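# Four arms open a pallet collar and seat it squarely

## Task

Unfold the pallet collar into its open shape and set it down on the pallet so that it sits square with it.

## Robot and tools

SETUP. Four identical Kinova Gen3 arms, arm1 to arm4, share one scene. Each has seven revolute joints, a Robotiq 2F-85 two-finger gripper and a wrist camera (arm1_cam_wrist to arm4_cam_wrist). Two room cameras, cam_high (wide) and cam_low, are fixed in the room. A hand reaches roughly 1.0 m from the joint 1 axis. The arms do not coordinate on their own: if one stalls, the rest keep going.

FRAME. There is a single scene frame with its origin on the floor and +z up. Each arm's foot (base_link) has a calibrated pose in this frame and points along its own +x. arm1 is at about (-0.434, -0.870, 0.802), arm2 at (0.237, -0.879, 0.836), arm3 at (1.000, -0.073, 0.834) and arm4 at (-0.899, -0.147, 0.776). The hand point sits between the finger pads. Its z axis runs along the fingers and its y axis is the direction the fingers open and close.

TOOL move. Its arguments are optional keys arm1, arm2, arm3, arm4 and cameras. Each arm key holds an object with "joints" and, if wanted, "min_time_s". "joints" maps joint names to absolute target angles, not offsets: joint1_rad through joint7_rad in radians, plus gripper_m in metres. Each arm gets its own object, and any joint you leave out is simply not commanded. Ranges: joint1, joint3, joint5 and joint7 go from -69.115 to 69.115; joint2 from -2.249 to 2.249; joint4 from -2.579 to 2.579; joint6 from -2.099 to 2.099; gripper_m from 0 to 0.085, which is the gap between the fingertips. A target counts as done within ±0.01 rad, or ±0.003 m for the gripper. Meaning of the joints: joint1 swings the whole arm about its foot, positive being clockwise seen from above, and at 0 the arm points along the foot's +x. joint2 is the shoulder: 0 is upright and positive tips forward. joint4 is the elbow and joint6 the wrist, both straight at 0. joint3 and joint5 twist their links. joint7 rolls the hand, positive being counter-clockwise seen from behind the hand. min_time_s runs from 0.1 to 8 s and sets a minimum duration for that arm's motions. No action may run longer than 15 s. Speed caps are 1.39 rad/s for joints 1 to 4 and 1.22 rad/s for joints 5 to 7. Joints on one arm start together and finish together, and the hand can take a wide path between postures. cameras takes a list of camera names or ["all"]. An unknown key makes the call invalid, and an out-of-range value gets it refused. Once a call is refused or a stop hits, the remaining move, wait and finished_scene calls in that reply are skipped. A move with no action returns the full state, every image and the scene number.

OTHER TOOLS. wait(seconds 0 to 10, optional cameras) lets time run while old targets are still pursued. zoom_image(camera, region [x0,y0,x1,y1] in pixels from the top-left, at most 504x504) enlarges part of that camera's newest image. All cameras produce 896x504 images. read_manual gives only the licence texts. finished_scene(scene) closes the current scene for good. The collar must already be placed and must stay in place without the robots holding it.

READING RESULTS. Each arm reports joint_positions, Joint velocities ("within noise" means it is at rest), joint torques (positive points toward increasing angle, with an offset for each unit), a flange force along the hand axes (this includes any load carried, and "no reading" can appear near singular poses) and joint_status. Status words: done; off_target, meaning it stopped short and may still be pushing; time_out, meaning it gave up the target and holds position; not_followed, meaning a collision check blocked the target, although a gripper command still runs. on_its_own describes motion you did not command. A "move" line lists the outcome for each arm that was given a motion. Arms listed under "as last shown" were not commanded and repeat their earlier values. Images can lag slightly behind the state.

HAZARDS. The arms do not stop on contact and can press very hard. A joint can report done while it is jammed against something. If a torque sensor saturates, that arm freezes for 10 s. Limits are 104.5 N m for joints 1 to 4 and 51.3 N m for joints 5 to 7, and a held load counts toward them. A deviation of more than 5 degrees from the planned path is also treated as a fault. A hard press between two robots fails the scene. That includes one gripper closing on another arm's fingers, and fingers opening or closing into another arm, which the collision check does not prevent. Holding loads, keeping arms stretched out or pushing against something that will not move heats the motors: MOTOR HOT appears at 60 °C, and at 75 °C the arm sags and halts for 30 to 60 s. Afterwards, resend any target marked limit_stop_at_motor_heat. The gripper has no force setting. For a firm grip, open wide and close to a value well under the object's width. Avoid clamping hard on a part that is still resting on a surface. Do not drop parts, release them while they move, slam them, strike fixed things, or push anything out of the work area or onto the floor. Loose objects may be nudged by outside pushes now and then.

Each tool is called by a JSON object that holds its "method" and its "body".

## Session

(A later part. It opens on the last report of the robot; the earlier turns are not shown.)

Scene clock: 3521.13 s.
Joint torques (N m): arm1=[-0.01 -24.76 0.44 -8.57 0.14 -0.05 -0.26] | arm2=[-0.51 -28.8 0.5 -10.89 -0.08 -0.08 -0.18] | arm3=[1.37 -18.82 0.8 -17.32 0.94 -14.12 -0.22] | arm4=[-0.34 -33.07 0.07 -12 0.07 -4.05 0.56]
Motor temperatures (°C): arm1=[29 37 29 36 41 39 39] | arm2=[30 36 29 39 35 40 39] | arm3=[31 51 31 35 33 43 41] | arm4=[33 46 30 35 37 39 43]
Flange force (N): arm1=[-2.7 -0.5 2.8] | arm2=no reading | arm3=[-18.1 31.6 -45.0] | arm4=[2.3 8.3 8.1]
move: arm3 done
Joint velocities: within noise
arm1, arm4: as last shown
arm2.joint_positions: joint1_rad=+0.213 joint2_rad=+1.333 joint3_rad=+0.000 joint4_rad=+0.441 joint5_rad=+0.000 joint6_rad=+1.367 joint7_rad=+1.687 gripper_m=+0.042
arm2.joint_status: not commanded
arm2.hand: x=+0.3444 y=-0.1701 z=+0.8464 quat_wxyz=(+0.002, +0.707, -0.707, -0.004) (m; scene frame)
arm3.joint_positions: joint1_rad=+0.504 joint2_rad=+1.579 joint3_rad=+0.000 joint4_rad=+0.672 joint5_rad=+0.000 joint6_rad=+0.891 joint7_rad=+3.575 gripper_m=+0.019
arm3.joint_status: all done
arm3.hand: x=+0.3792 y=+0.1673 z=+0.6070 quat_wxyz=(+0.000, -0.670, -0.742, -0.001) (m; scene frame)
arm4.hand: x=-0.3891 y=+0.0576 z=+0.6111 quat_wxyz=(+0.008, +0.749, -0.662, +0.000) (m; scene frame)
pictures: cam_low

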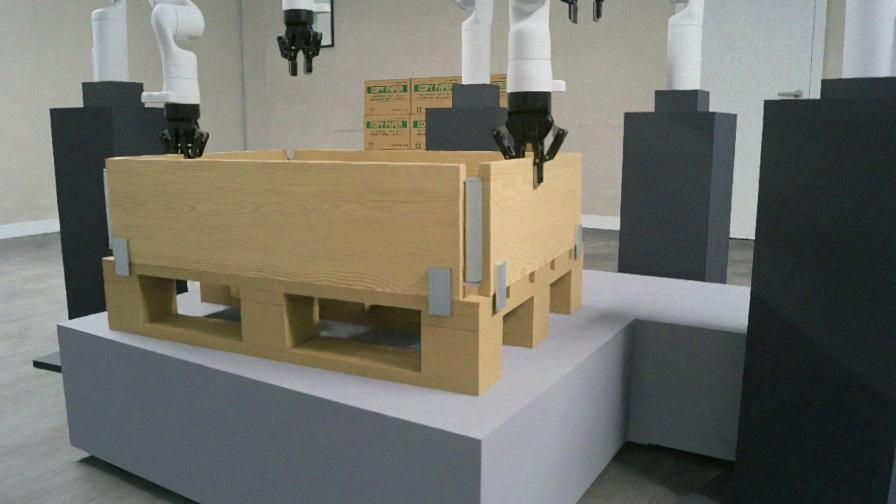

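{"method": "move", "body": {"arm3": {"joints": {"joint1_rad": 0.50358, "joint2_rad": 1.5735, "joint3_rad": 0, "joint4_rad": 0.67722, "joint5_rad": 0, "joint6_rad": 0.89087, "joint7_rad": 3.57478}, "min_time_s": 1}, "arm4": {"joints": {"joint1_rad": -0.7399, "joint2_rad": 1.2261, "joint3_rad": 0, "joint4_rad": 1.39945, "joint5_rad": 0, "joint6_rad": 0.51604, "joint7_rad": 2.8372}, "min_time_s": 1}, "cameras": ["cam_low", "cam_high", "arm1_cam_wrist", "arm2_cam_wrist"]}}

{"method": "zoom_image", "body": {"camera": "cam_low", "region": [400, 220, 600, 320]}}

{"method": "zoom_image", "body": {"camera": "cam_low", "region": [90, 220, 250, 320]}}

{"method": "zoom_image", "body": {"camera": "arm1_cam_wrist", "region": [320, 250, 520, 430]}}

{"method": "zoom_image", "body": {"camera": "arm2_cam_wrist", "region": [220, 230, 480, 430]}}

Scene clock: 3539.27 s.
Joint torques (N m): arm1=[0.1 -24.72 0.44 -8.53 0.13 -0.04 -0.22] | arm2=[-0.5 -28.78 0.46 -10.85 -0.06 -0.09 -0.17] | arm3=[1.96 -42.78 1.27 -14.28 0.73 -3.09 -0.27] | arm4=[-2.27 -32.66 -1.91 -11.62 -0.47 -3.84 0.48]
Motor temperatures (°C): arm1=[29 37 29 36 41 39 39] | arm2=[30 36 29 39 35 40 39] | arm3=[30 50 31 35 33 44 41] | arm4=[33 47 30 35 37 39 43]
Flange force (N): arm1=[-2.8 -0.3 2.7] | arm2=no reading | arm3=[-1.0 -3.8 19.4] | arm4=[5.7 6.8 7.8]
move: arm3 done; arm4 done
Joint velocities: within noise
arm1.joint_positions: joint1_rad=+0.019 joint2_rad=+0.811 joint3_rad=+0.000 joint4_rad=+1.204 joint5_rad=+0.000 joint6_rad=+1.126 joint7_rad=+1.660 gripper_m=+0.042
arm1.joint_status: not commanded
arm1.hand: x=-0.3564 y=-0.2860 z=+0.9327 quat_wxyz=(+0.001, +0.707, -0.707, -0.005) (m; scene frame)
arm2.joint_positions: joint1_rad=+0.213 joint2_rad=+1.333 joint3_rad=+0.000 joint4_rad=+0.441 joint5_rad=+0.000 joint6_rad=+1.367 joint7_rad=+1.687 gripper_m=+0.042
arm2.joint_status: not commanded
arm2.hand: x=+0.3444 y=-0.1701 z=+0.8464 quat_wxyz=(+0.002, +0.707, -0.707, -0.004) (m; scene frame)
arm3.joint_positions: joint1_rad=+0.504 joint2_rad=+1.574 joint3_rad=+0.000 joint4_rad=+0.677 joint5_rad=+0.000 joint6_rad=+0.891 joint7_rad=+3.575 gripper_m=+0.019
arm3.joint_status: all done
arm3.hand: x=+0.3792 y=+0.1673 z=+0.6092 quat_wxyz=(+0.000, -0.670, -0.742, -0.001) (m; scene frame)
arm4.joint_positions: joint1_rad=-0.740 joint2_rad=+1.226 joint3_rad=+0.000 joint4_rad=+1.399 joint5_rad=+0.000 joint6_rad=+0.516 joint7_rad=+2.837 gripper_m=+0.019
arm4.joint_status: all done
arm4.hand: x=-0.3890 y=+0.0576 z=+0.6105 quat_wxyz=(+0.008, +0.749, -0.662, +0.000) (m; scene frame)
pictures: arm1_cam_wrist, arm2_cam_wrist, cam_high, cam_low

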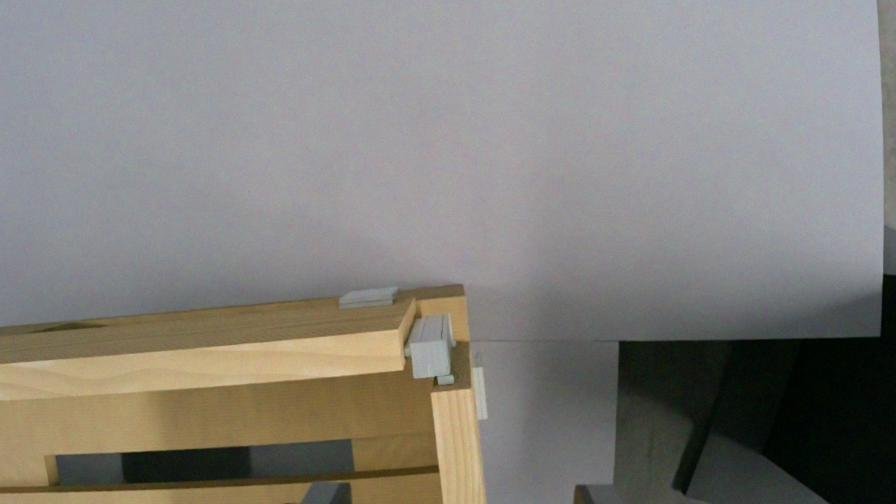

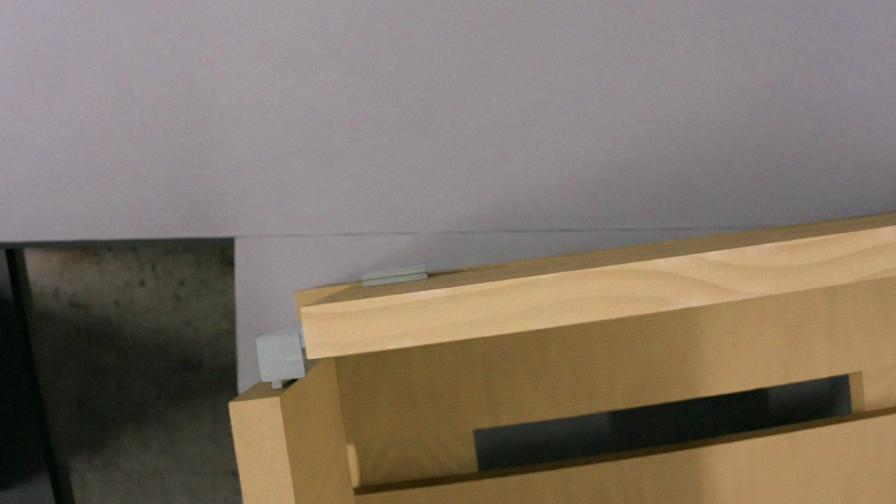

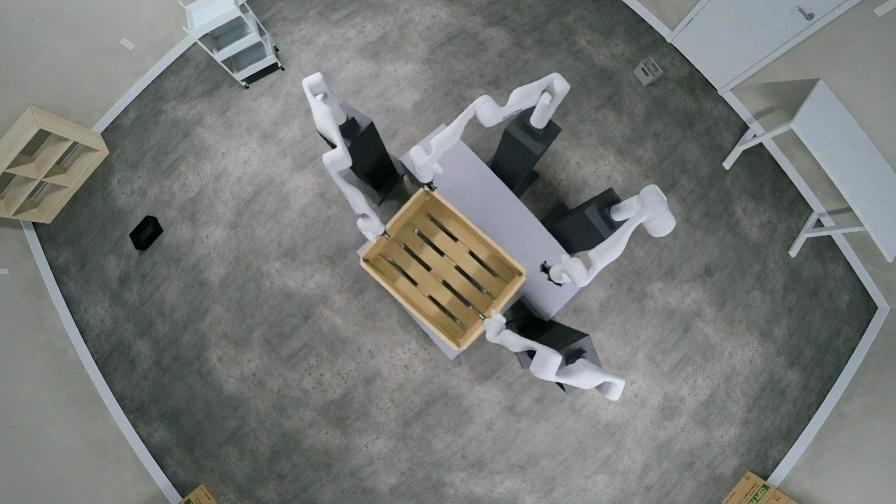

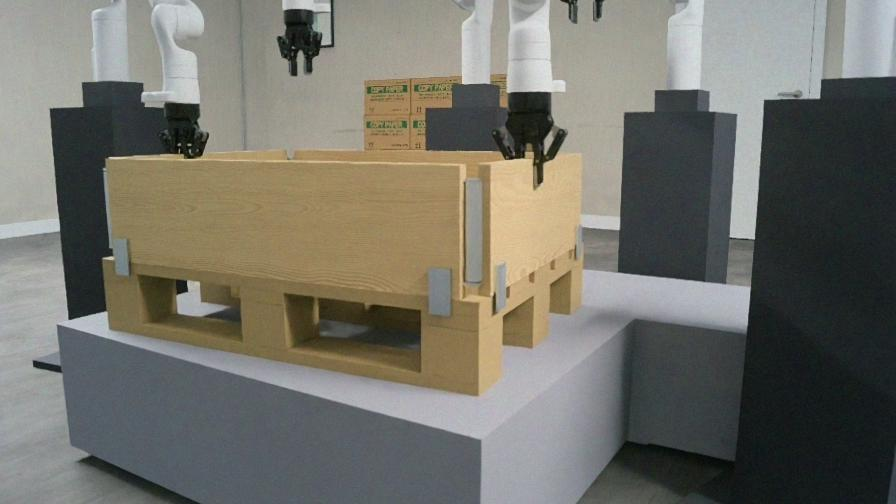

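Scaled by 2.520 from the camera's 896x504 image, which has a finer 1280x720 frame.

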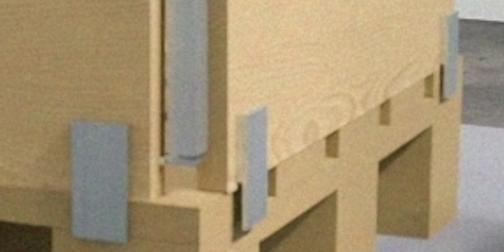

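Scaled by 3.150 from the camera's 896x504 image, which has a finer 1280x720 frame.

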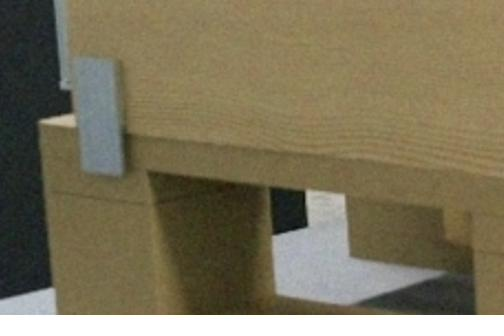

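Scaled by 2.520 from the camera's 896x504 image, which has a finer 1280x720 frame.

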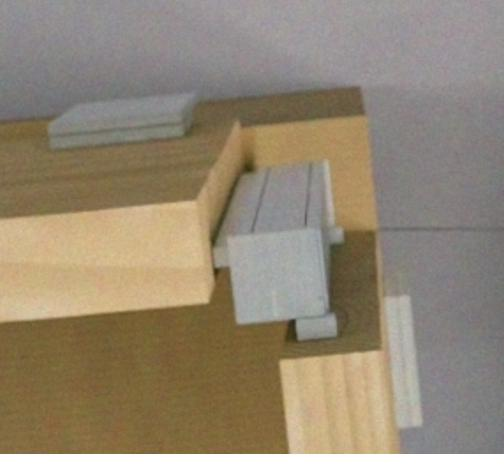

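Scaled by 1.938 from the camera's 896x504 image, which has a finer 1280x720 frame.

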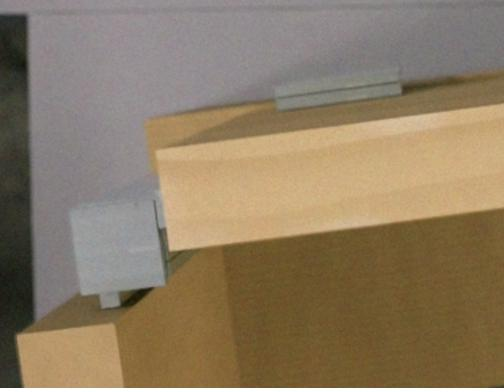

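{"method": "move", "body": {"arm3": {"joints": {"joint1_rad": 0.50358, "joint2_rad": 1.5752, "joint3_rad": 0, "joint4_rad": 0.67552, "joint5_rad": 0, "joint6_rad": 0.89087, "joint7_rad": 3.57478}, "min_time_s": 1}, "arm4": {"joints": {"joint1_rad": -0.7399, "joint2_rad": 1.2274, "joint3_rad": 0, "joint4_rad": 1.39857, "joint5_rad": 0, "joint6_rad": 0.51562, "joint7_rad": 2.8372}, "min_time_s": 1}, "cameras": []}}

Scene clock: 3548.00 s.
Joint torques (N m): arm1=[0.01 -24.65 0.44 -8.51 0.08 -0.06 -0.24] | arm2=[-0.5 -28.75 0.54 -10.83 -0.08 -0.06 -0.16] | arm3=[-0.4 -37.98 -0.48 -14.42 -0.03 -4.85 -0.33] | arm4=[-0.37 -31.94 -0.03 -12.21 0.08 -4.38 0.57]
Motor temperatures (°C): arm1=[29 37 29 36 41 39 39] | arm2=[30 36 29 39 35 40 39] | arm3=[30 50 31 35 33 44 41] | arm4=[33 47 30 35 37 39 43]
Flange force (N): arm1=[-2.7 -0.5 2.6] | arm2=no reading | arm3=[-0.6 3.4 7.6] | arm4=[2.7 9.5 5.1]
move: arm3 done; arm4 done
Joint velocities: within noise
arm1: as last shown
arm2.joint_positions: joint1_rad=+0.213 joint2_rad=+1.333 joint3_rad=+0.000 joint4_rad=+0.441 joint5_rad=+0.000 joint6_rad=+1.367 joint7_rad=+1.687 gripper_m=+0.042
arm2.joint_status: not commanded
arm2.hand: x=+0.3444 y=-0.1701 z=+0.8464 quat_wxyz=(+0.002, +0.707, -0.707, -0.004) (m; scene frame)
arm3.joint_positions: joint1_rad=+0.504 joint2_rad=+1.575 joint3_rad=+0.000 joint4_rad=+0.675 joint5_rad=+0.000 joint6_rad=+0.891 joint7_rad=+3.575 gripper_m=+0.019
arm3.joint_status: all done
arm3.hand: x=+0.3792 y=+0.1673 z=+0.6085 quat_wxyz=(+0.000, -0.670, -0.742, -0.001) (m; scene frame)
arm4.joint_positions: joint1_rad=-0.740 joint2_rad=+1.227 joint3_rad=+0.000 joint4_rad=+1.399 joint5_rad=+0.000 joint6_rad=+0.516 joint7_rad=+2.837 gripper_m=+0.019
arm4.joint_status: all done
arm4.hand: x=-0.3890 y=+0.0576 z=+0.6099 quat_wxyz=(+0.008, +0.749, -0.662, +0.000) (m; scene frame)
pictures: none
No camera images: "cameras" was empty.

{"method": "move", "body": {"arm3": {"joints": {"gripper_m": 0.055}}, "arm4": {"joints": {"gripper_m": 0.055}}, "cameras": ["cam_low", "arm1_cam_wrist", "arm2_cam_wrist"]}}

{"method": "zoom_image", "body": {"camera": "cam_low", "region": [400, 220, 600, 320]}}

{"method": "zoom_image", "body": {"camera": "cam_low", "region": [90, 220, 250, 320]}}

{"method": "zoom_image", "body": {"camera": "arm2_cam_wrist", "region": [220, 230, 480, 430]}}

{"method": "zoom_image", "body": {"camera": "arm1_cam_wrist", "region": [320, 250, 520, 430]}}

Scene clock: 3558.90 s.
Joint torques (N m): arm1=[0.06 -24.69 0.38 -8.53 0.14 -0.09 -0.26] | arm2=[-0.55 -28.8 0.44 -10.88 -0.07 -0.07 -0.2] | arm3=[1.03 -28.7 -0.44 -6.29 0.06 0.39 0.45] | arm4=[0.67 -23.56 1.1 -3.62 -0.01 0.16 -0.15]
Motor temperatures (°C): arm1=[29 37 29 36 41 39 39] | arm2=[30 36 29 39 35 40 39] | arm3=[30 50 31 35 33 44 41] | arm4=[33 47 30 35 37 39 43]
Flange force (N): arm1=[-2.9 -0.4 2.6] | arm2=no reading | arm3=[1.6 -8.1 5.0] | arm4=[-1.1 -2.4 1.1]
move: arm3 done; arm4 done
Joint velocities: within noise
arm1: as last shown
arm2.joint_positions: joint1_rad=+0.213 joint2_rad=+1.333 joint3_rad=+0.000 joint4_rad=+0.441 joint5_rad=+0.000 joint6_rad=+1.367 joint7_rad=+1.687 gripper_m=+0.042
arm2.joint_status: not commanded
arm2.hand: x=+0.3444 y=-0.1701 z=+0.8464 quat_wxyz=(+0.002, +0.707, -0.707, -0.004) (m; scene frame)
arm3.joint_positions: joint1_rad=+0.504 joint2_rad=+1.575 joint3_rad=+0.000 joint4_rad=+0.676 joint5_rad=+0.000 joint6_rad=+0.891 joint7_rad=+3.575 gripper_m=+0.055
arm3.joint_status: all done
arm3.hand: x=+0.3792 y=+0.1673 z=+0.6085 quat_wxyz=(+0.000, -0.670, -0.742, -0.001) (m; scene frame)
arm4.joint_positions: joint1_rad=-0.740 joint2_rad=+1.227 joint3_rad=+0.000 joint4_rad=+1.399 joint5_rad=+0.000 joint6_rad=+0.516 joint7_rad=+2.837 gripper_m=+0.055
arm4.joint_status: all done
arm4.hand: x=-0.3890 y=+0.0576 z=+0.6099 quat_wxyz=(+0.008, +0.749, -0.662, +0.000) (m; scene frame)
pictures: arm1_cam_wrist, arm2_cam_wrist, cam_low

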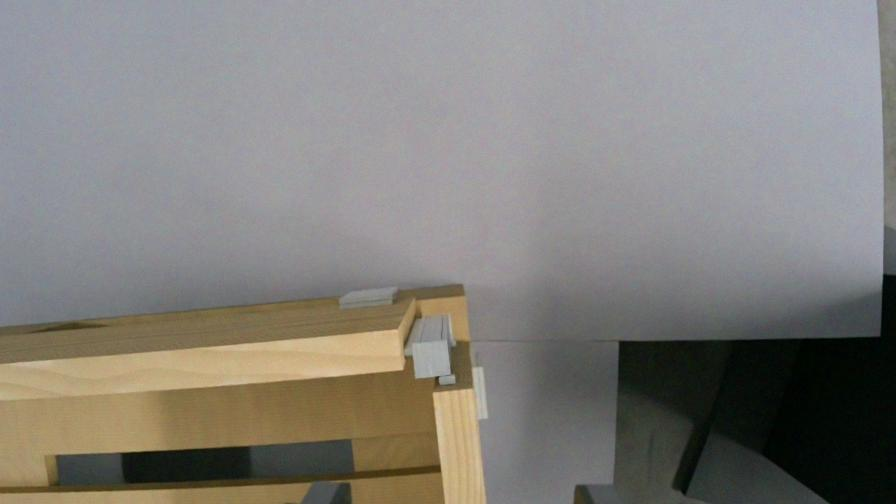

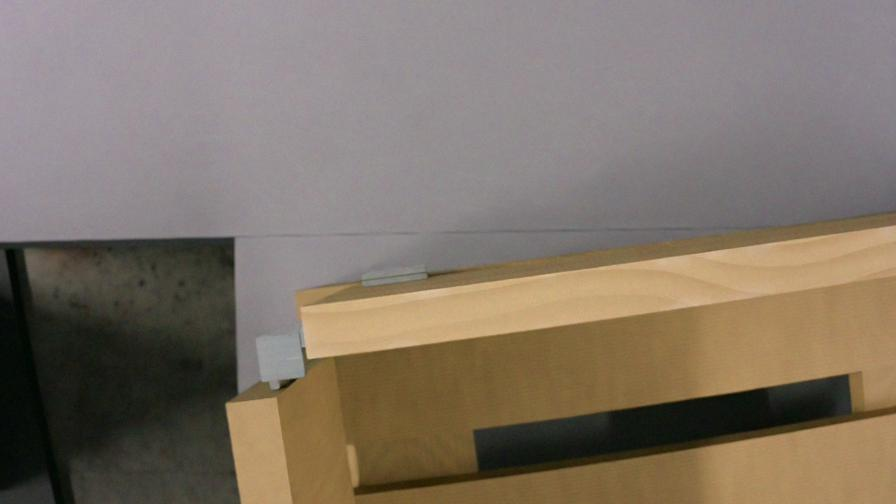

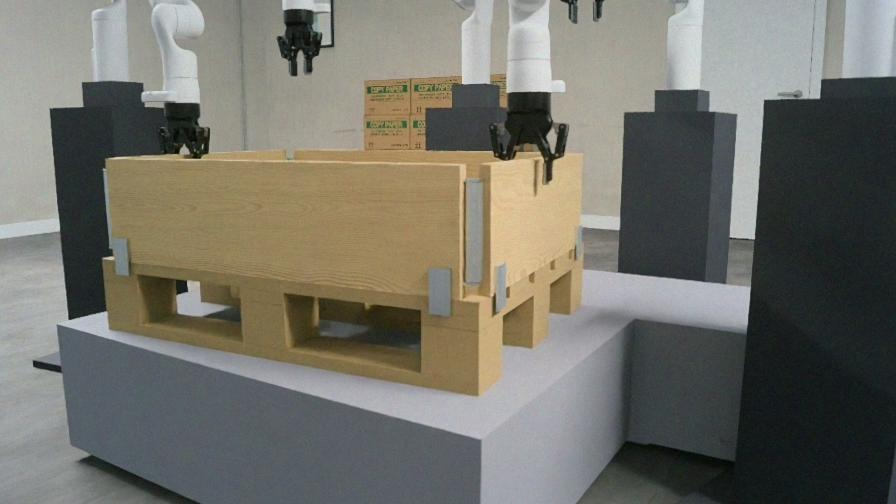

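Scaled by 2.520 from the camera's 896x504 image, which has a finer 1280x720 frame.

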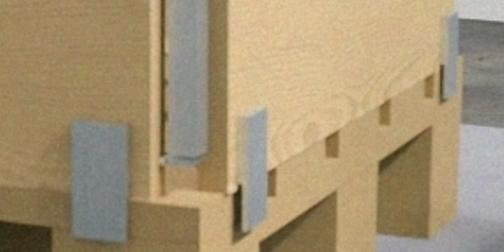

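Scaled by 3.150 from the camera's 896x504 image, which has a finer 1280x720 frame.

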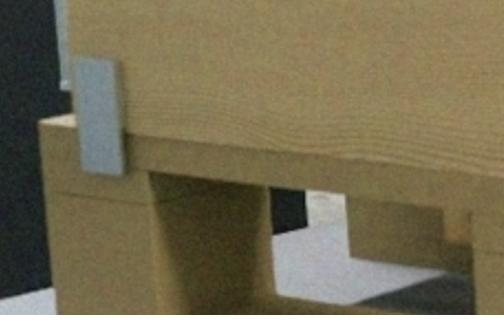

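Scaled by 1.938 from the camera's 896x504 image, which has a finer 1280x720 frame.

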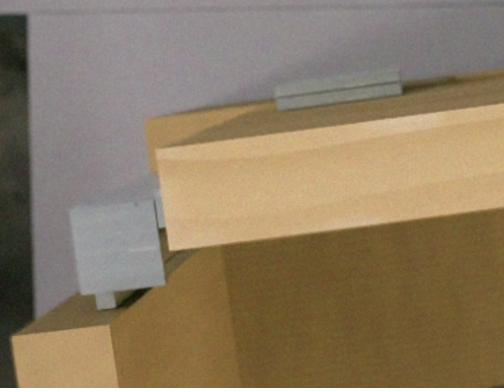

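Scaled by 2.520 from the camera's 896x504 image, which has a finer 1280x720 frame.

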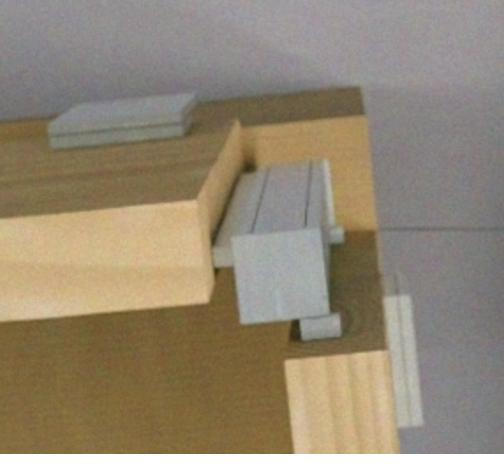

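{"method": "move", "body": {"arm3": {"joints": {"joint1_rad": 0.50358, "joint2_rad": 1.45916, "joint3_rad": 0, "joint4_rad": 0.77827, "joint5_rad": 0, "joint6_rad": 0.90416, "joint7_rad": 3.57478}, "min_time_s": 2}, "arm4": {"joints": {"joint1_rad": -0.7399, "joint2_rad": 1.12515, "joint3_rad": 0, "joint4_rad": 1.43977, "joint5_rad": 0, "joint6_rad": 0.57668, "joint7_rad": 2.8372}, "min_time_s": 2}, "cameras": []}}

{"method": "move", "body": {"arm3": {"joints": {"joint1_rad": 0.50358, "joint2_rad": 1.34137, "joint3_rad": 0, "joint4_rad": 0.85153, "joint5_rad": 0, "joint6_rad": 0.94869, "joint7_rad": 3.57478}, "min_time_s": 2}, "arm4": {"joints": {"joint1_rad": -0.7399, "joint2_rad": 1.00844, "joint3_rad": 0, "joint4_rad": 1.46359, "joint5_rad": 0, "joint6_rad": 0.66956, "joint7_rad": 2.8372}, "min_time_s": 2}, "cameras": ["all"]}}

{"method": "zoom_image", "body": {"camera": "cam_high", "region": [340, 160, 560, 360]}}

{"method": "zoom_image", "body": {"camera": "cam_low", "region": [90, 130, 350, 330]}}

{"method": "zoom_image", "body": {"camera": "cam_low", "region": [390, 130, 610, 330]}}

Scene clock: 3596.73 s.
Joint torques (N m): arm1=[0.11 -24.68 0.4 -8.56 0.12 -0.03 -0.24] | arm2=[-0.48 -28.78 0.49 -10.86 -0.09 -0.07 -0.18] | arm3=[1.07 -28.67 -0.42 -6.31 0.09 0.39 0.45] | arm4=[0.53 -23.37 1.06 -4.1 -0.05 0.09 -0.18]
Motor temperatures (°C): arm1=[29 37 29 36 41 38 39] | arm2=[30 36 29 39 35 40 39] | arm3=[30 48 31 34 33 43 41] | arm4=[33 46 30 34 37 39 43]
Flange force (N): arm1=[-2.5 -0.3 2.7] | arm2=no reading | arm3=[1.3 -7.7 4.3] | arm4=[-0.9 -2.8 1.0]
move: arm3 done; arm4 done
Joint velocities: within noise
arm1: as last shown
arm2.joint_positions: joint1_rad=+0.213 joint2_rad=+1.333 joint3_rad=+0.000 joint4_rad=+0.441 joint5_rad=+0.000 joint6_rad=+1.367 joint7_rad=+1.687 gripper_m=+0.042
arm2.joint_status: not commanded
arm2.hand: x=+0.3444 y=-0.1701 z=+0.8464 quat_wxyz=(+0.002, +0.707, -0.707, -0.004) (m; scene frame)
arm3.joint_positions: joint1_rad=+0.504 joint2_rad=+1.459 joint3_rad=+0.000 joint4_rad=+0.778 joint5_rad=+0.000 joint6_rad=+0.904 joint7_rad=+3.575 gripper_m=+0.055
arm3.joint_status: all done
arm3.hand: x=+0.3792 y=+0.1672 z=+0.6605 quat_wxyz=(+0.000, -0.670, -0.742, -0.001) (m; scene frame)
arm4.joint_positions: joint1_rad=-0.740 joint2_rad=+1.125 joint3_rad=+0.000 joint4_rad=+1.440 joint5_rad=+0.000 joint6_rad=+0.577 joint7_rad=+2.837 gripper_m=+0.055
arm4.joint_status: all done
arm4.hand: x=-0.3886 y=+0.0582 z=+0.6596 quat_wxyz=(+0.008, +0.749, -0.662, +0.000) (m; scene frame)
pictures: none
No camera images: "cameras" was empty.

Scene clock: 3599.03 s.
Joint torques (N m): arm1=[0.04 -24.66 0.43 -8.52 0.13 -0.01 -0.21] | arm2=[-0.51 -28.79 0.5 -10.91 -0.06 -0.08 -0.19] | arm3=[1.04 -28.52 -0.45 -6.55 0.07 0.38 0.45] | arm4=[0.66 -22.88 1.14 -4.8 -0.09 0.16 -0.16]
Motor temperatures (°C): arm1=[29 37 29 36 41 38 39] | arm2=[30 36 29 39 35 40 39] | arm3=[30 48 31 34 33 43 41] | arm4=[33 46 30 34 37 39 43]
Flange force (N): arm1=[-2.6 -0.3 2.7] | arm2=no reading | arm3=[1.2 -7.5 3.5] | arm4=[-1.1 -2.5 0.7]
move: arm3 done; arm4 done
Joint velocities: within noise
arm1: as last shown
arm2.joint_positions: joint1_rad=+0.213 joint2_rad=+1.333 joint3_rad=+0.000 joint4_rad=+0.441 joint5_rad=+0.000 joint6_rad=+1.367 joint7_rad=+1.687 gripper_m=+0.042
arm2.joint_status: not commanded
arm2.hand: x=+0.3444 y=-0.1701 z=+0.8464 quat_wxyz=(+0.002, +0.707, -0.707, -0.004) (m; scene frame)
arm3.joint_positions: joint1_rad=+0.504 joint2_rad=+1.341 joint3_rad=+0.000 joint4_rad=+0.852 joint5_rad=+0.000 joint6_rad=+0.949 joint7_rad=+3.575 gripper_m=+0.055
arm3.joint_status: all done
arm3.hand: x=+0.3791 y=+0.1671 z=+0.7205 quat_wxyz=(+0.000, -0.670, -0.742, -0.001) (m; scene frame)
arm4.joint_positions: joint1_rad=-0.740 joint2_rad=+1.008 joint3_rad=+0.000 joint4_rad=+1.464 joint5_rad=+0.000 joint6_rad=+0.670 joint7_rad=+2.837 gripper_m=+0.055
arm4.joint_status: all done
arm4.hand: x=-0.3880 y=+0.0589 z=+0.7196 quat_wxyz=(+0.008, +0.749, -0.662, +0.000) (m; scene frame)
pictures: arm1_cam_wrist, arm2_cam_wrist, arm3_cam_wrist, arm4_cam_wrist, cam_high, cam_low

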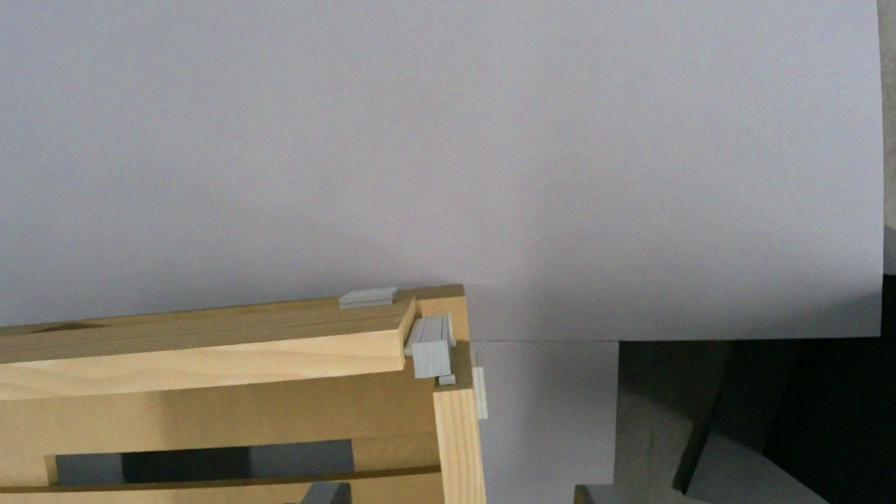

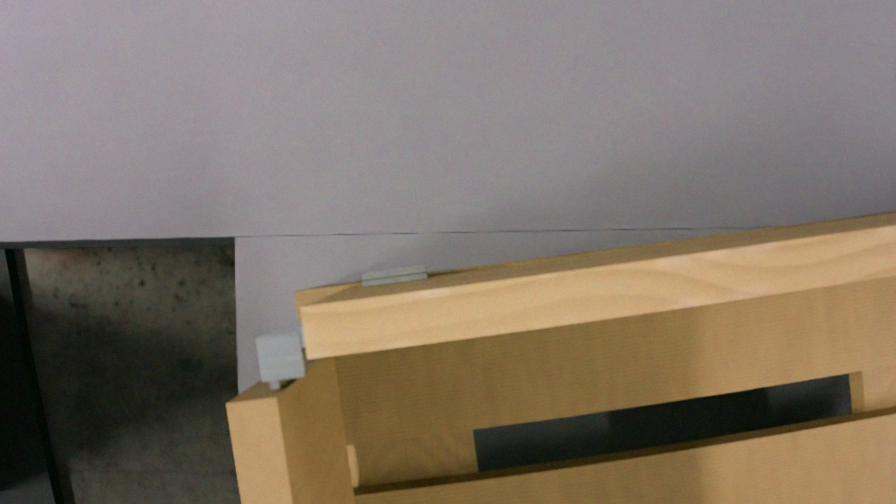

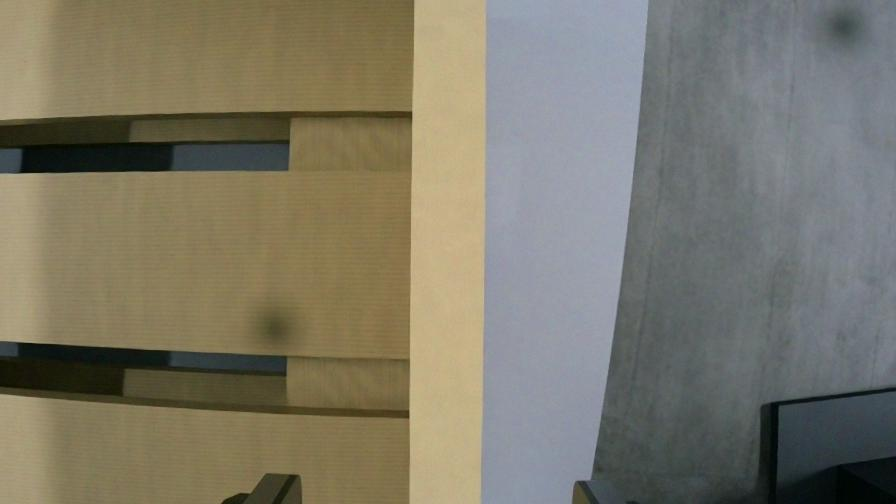

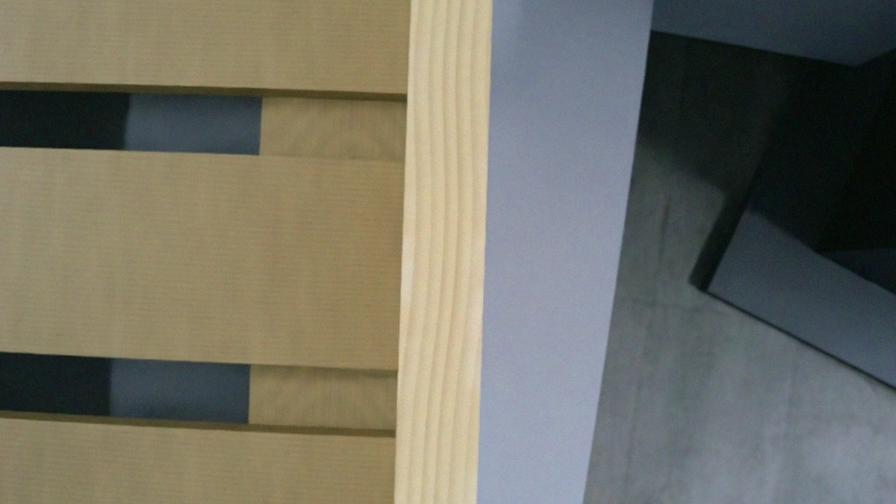

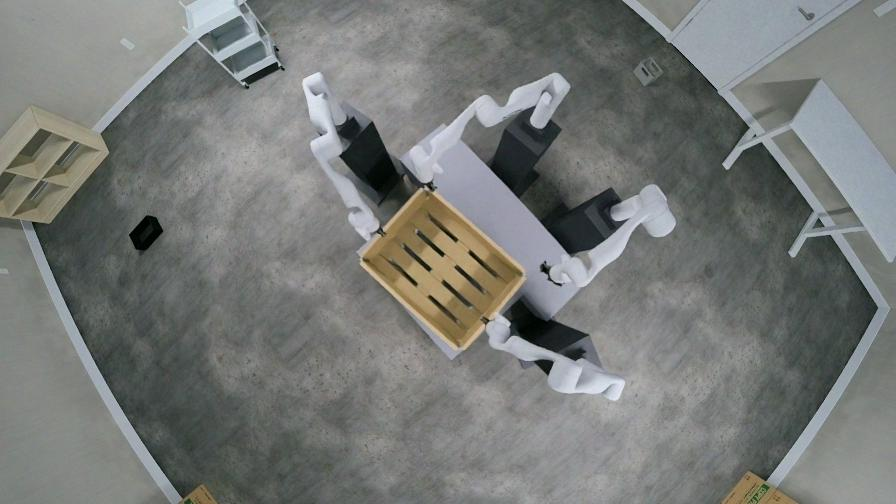

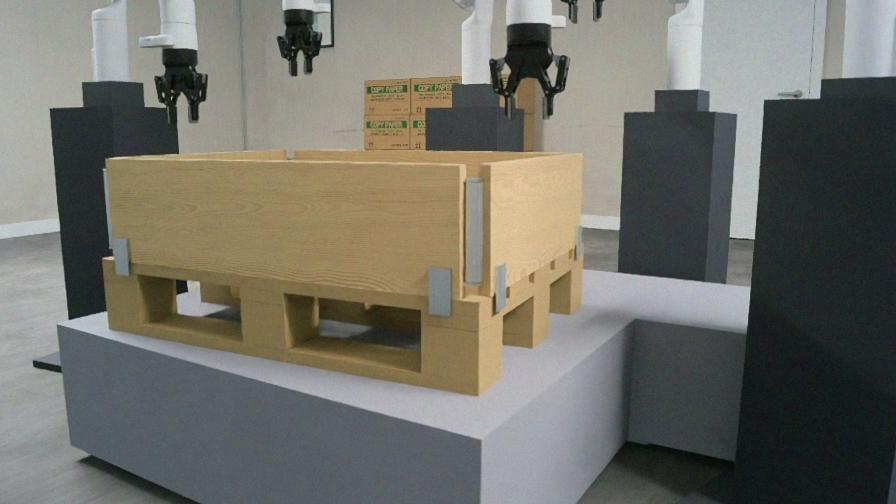

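Scaled by 2.291 from the camera's 896x504 image, which has a finer 1280x720 frame.

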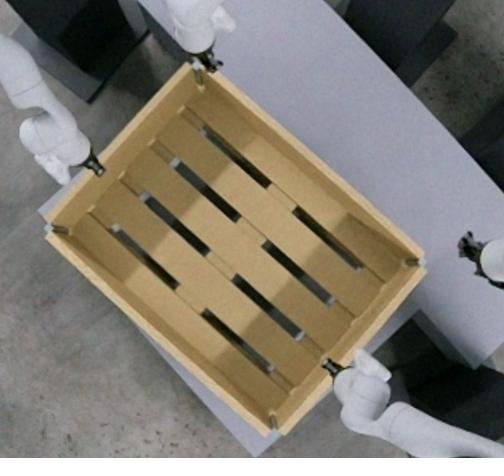

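Scaled by 1.938 from the camera's 896x504 image, which has a finer 1280x720 frame.

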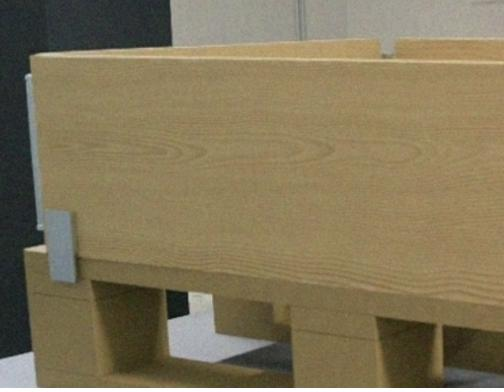

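Scaled by 2.291 from the camera's 896x504 image, which has a finer 1280x720 frame.

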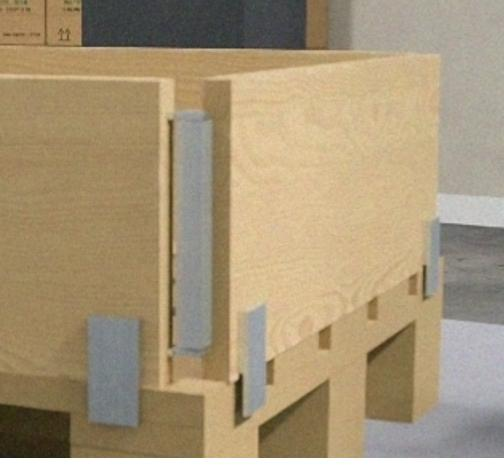

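{"method": "finished_scene", "body": {"scene": 2}}

The scene is finished: the task was done.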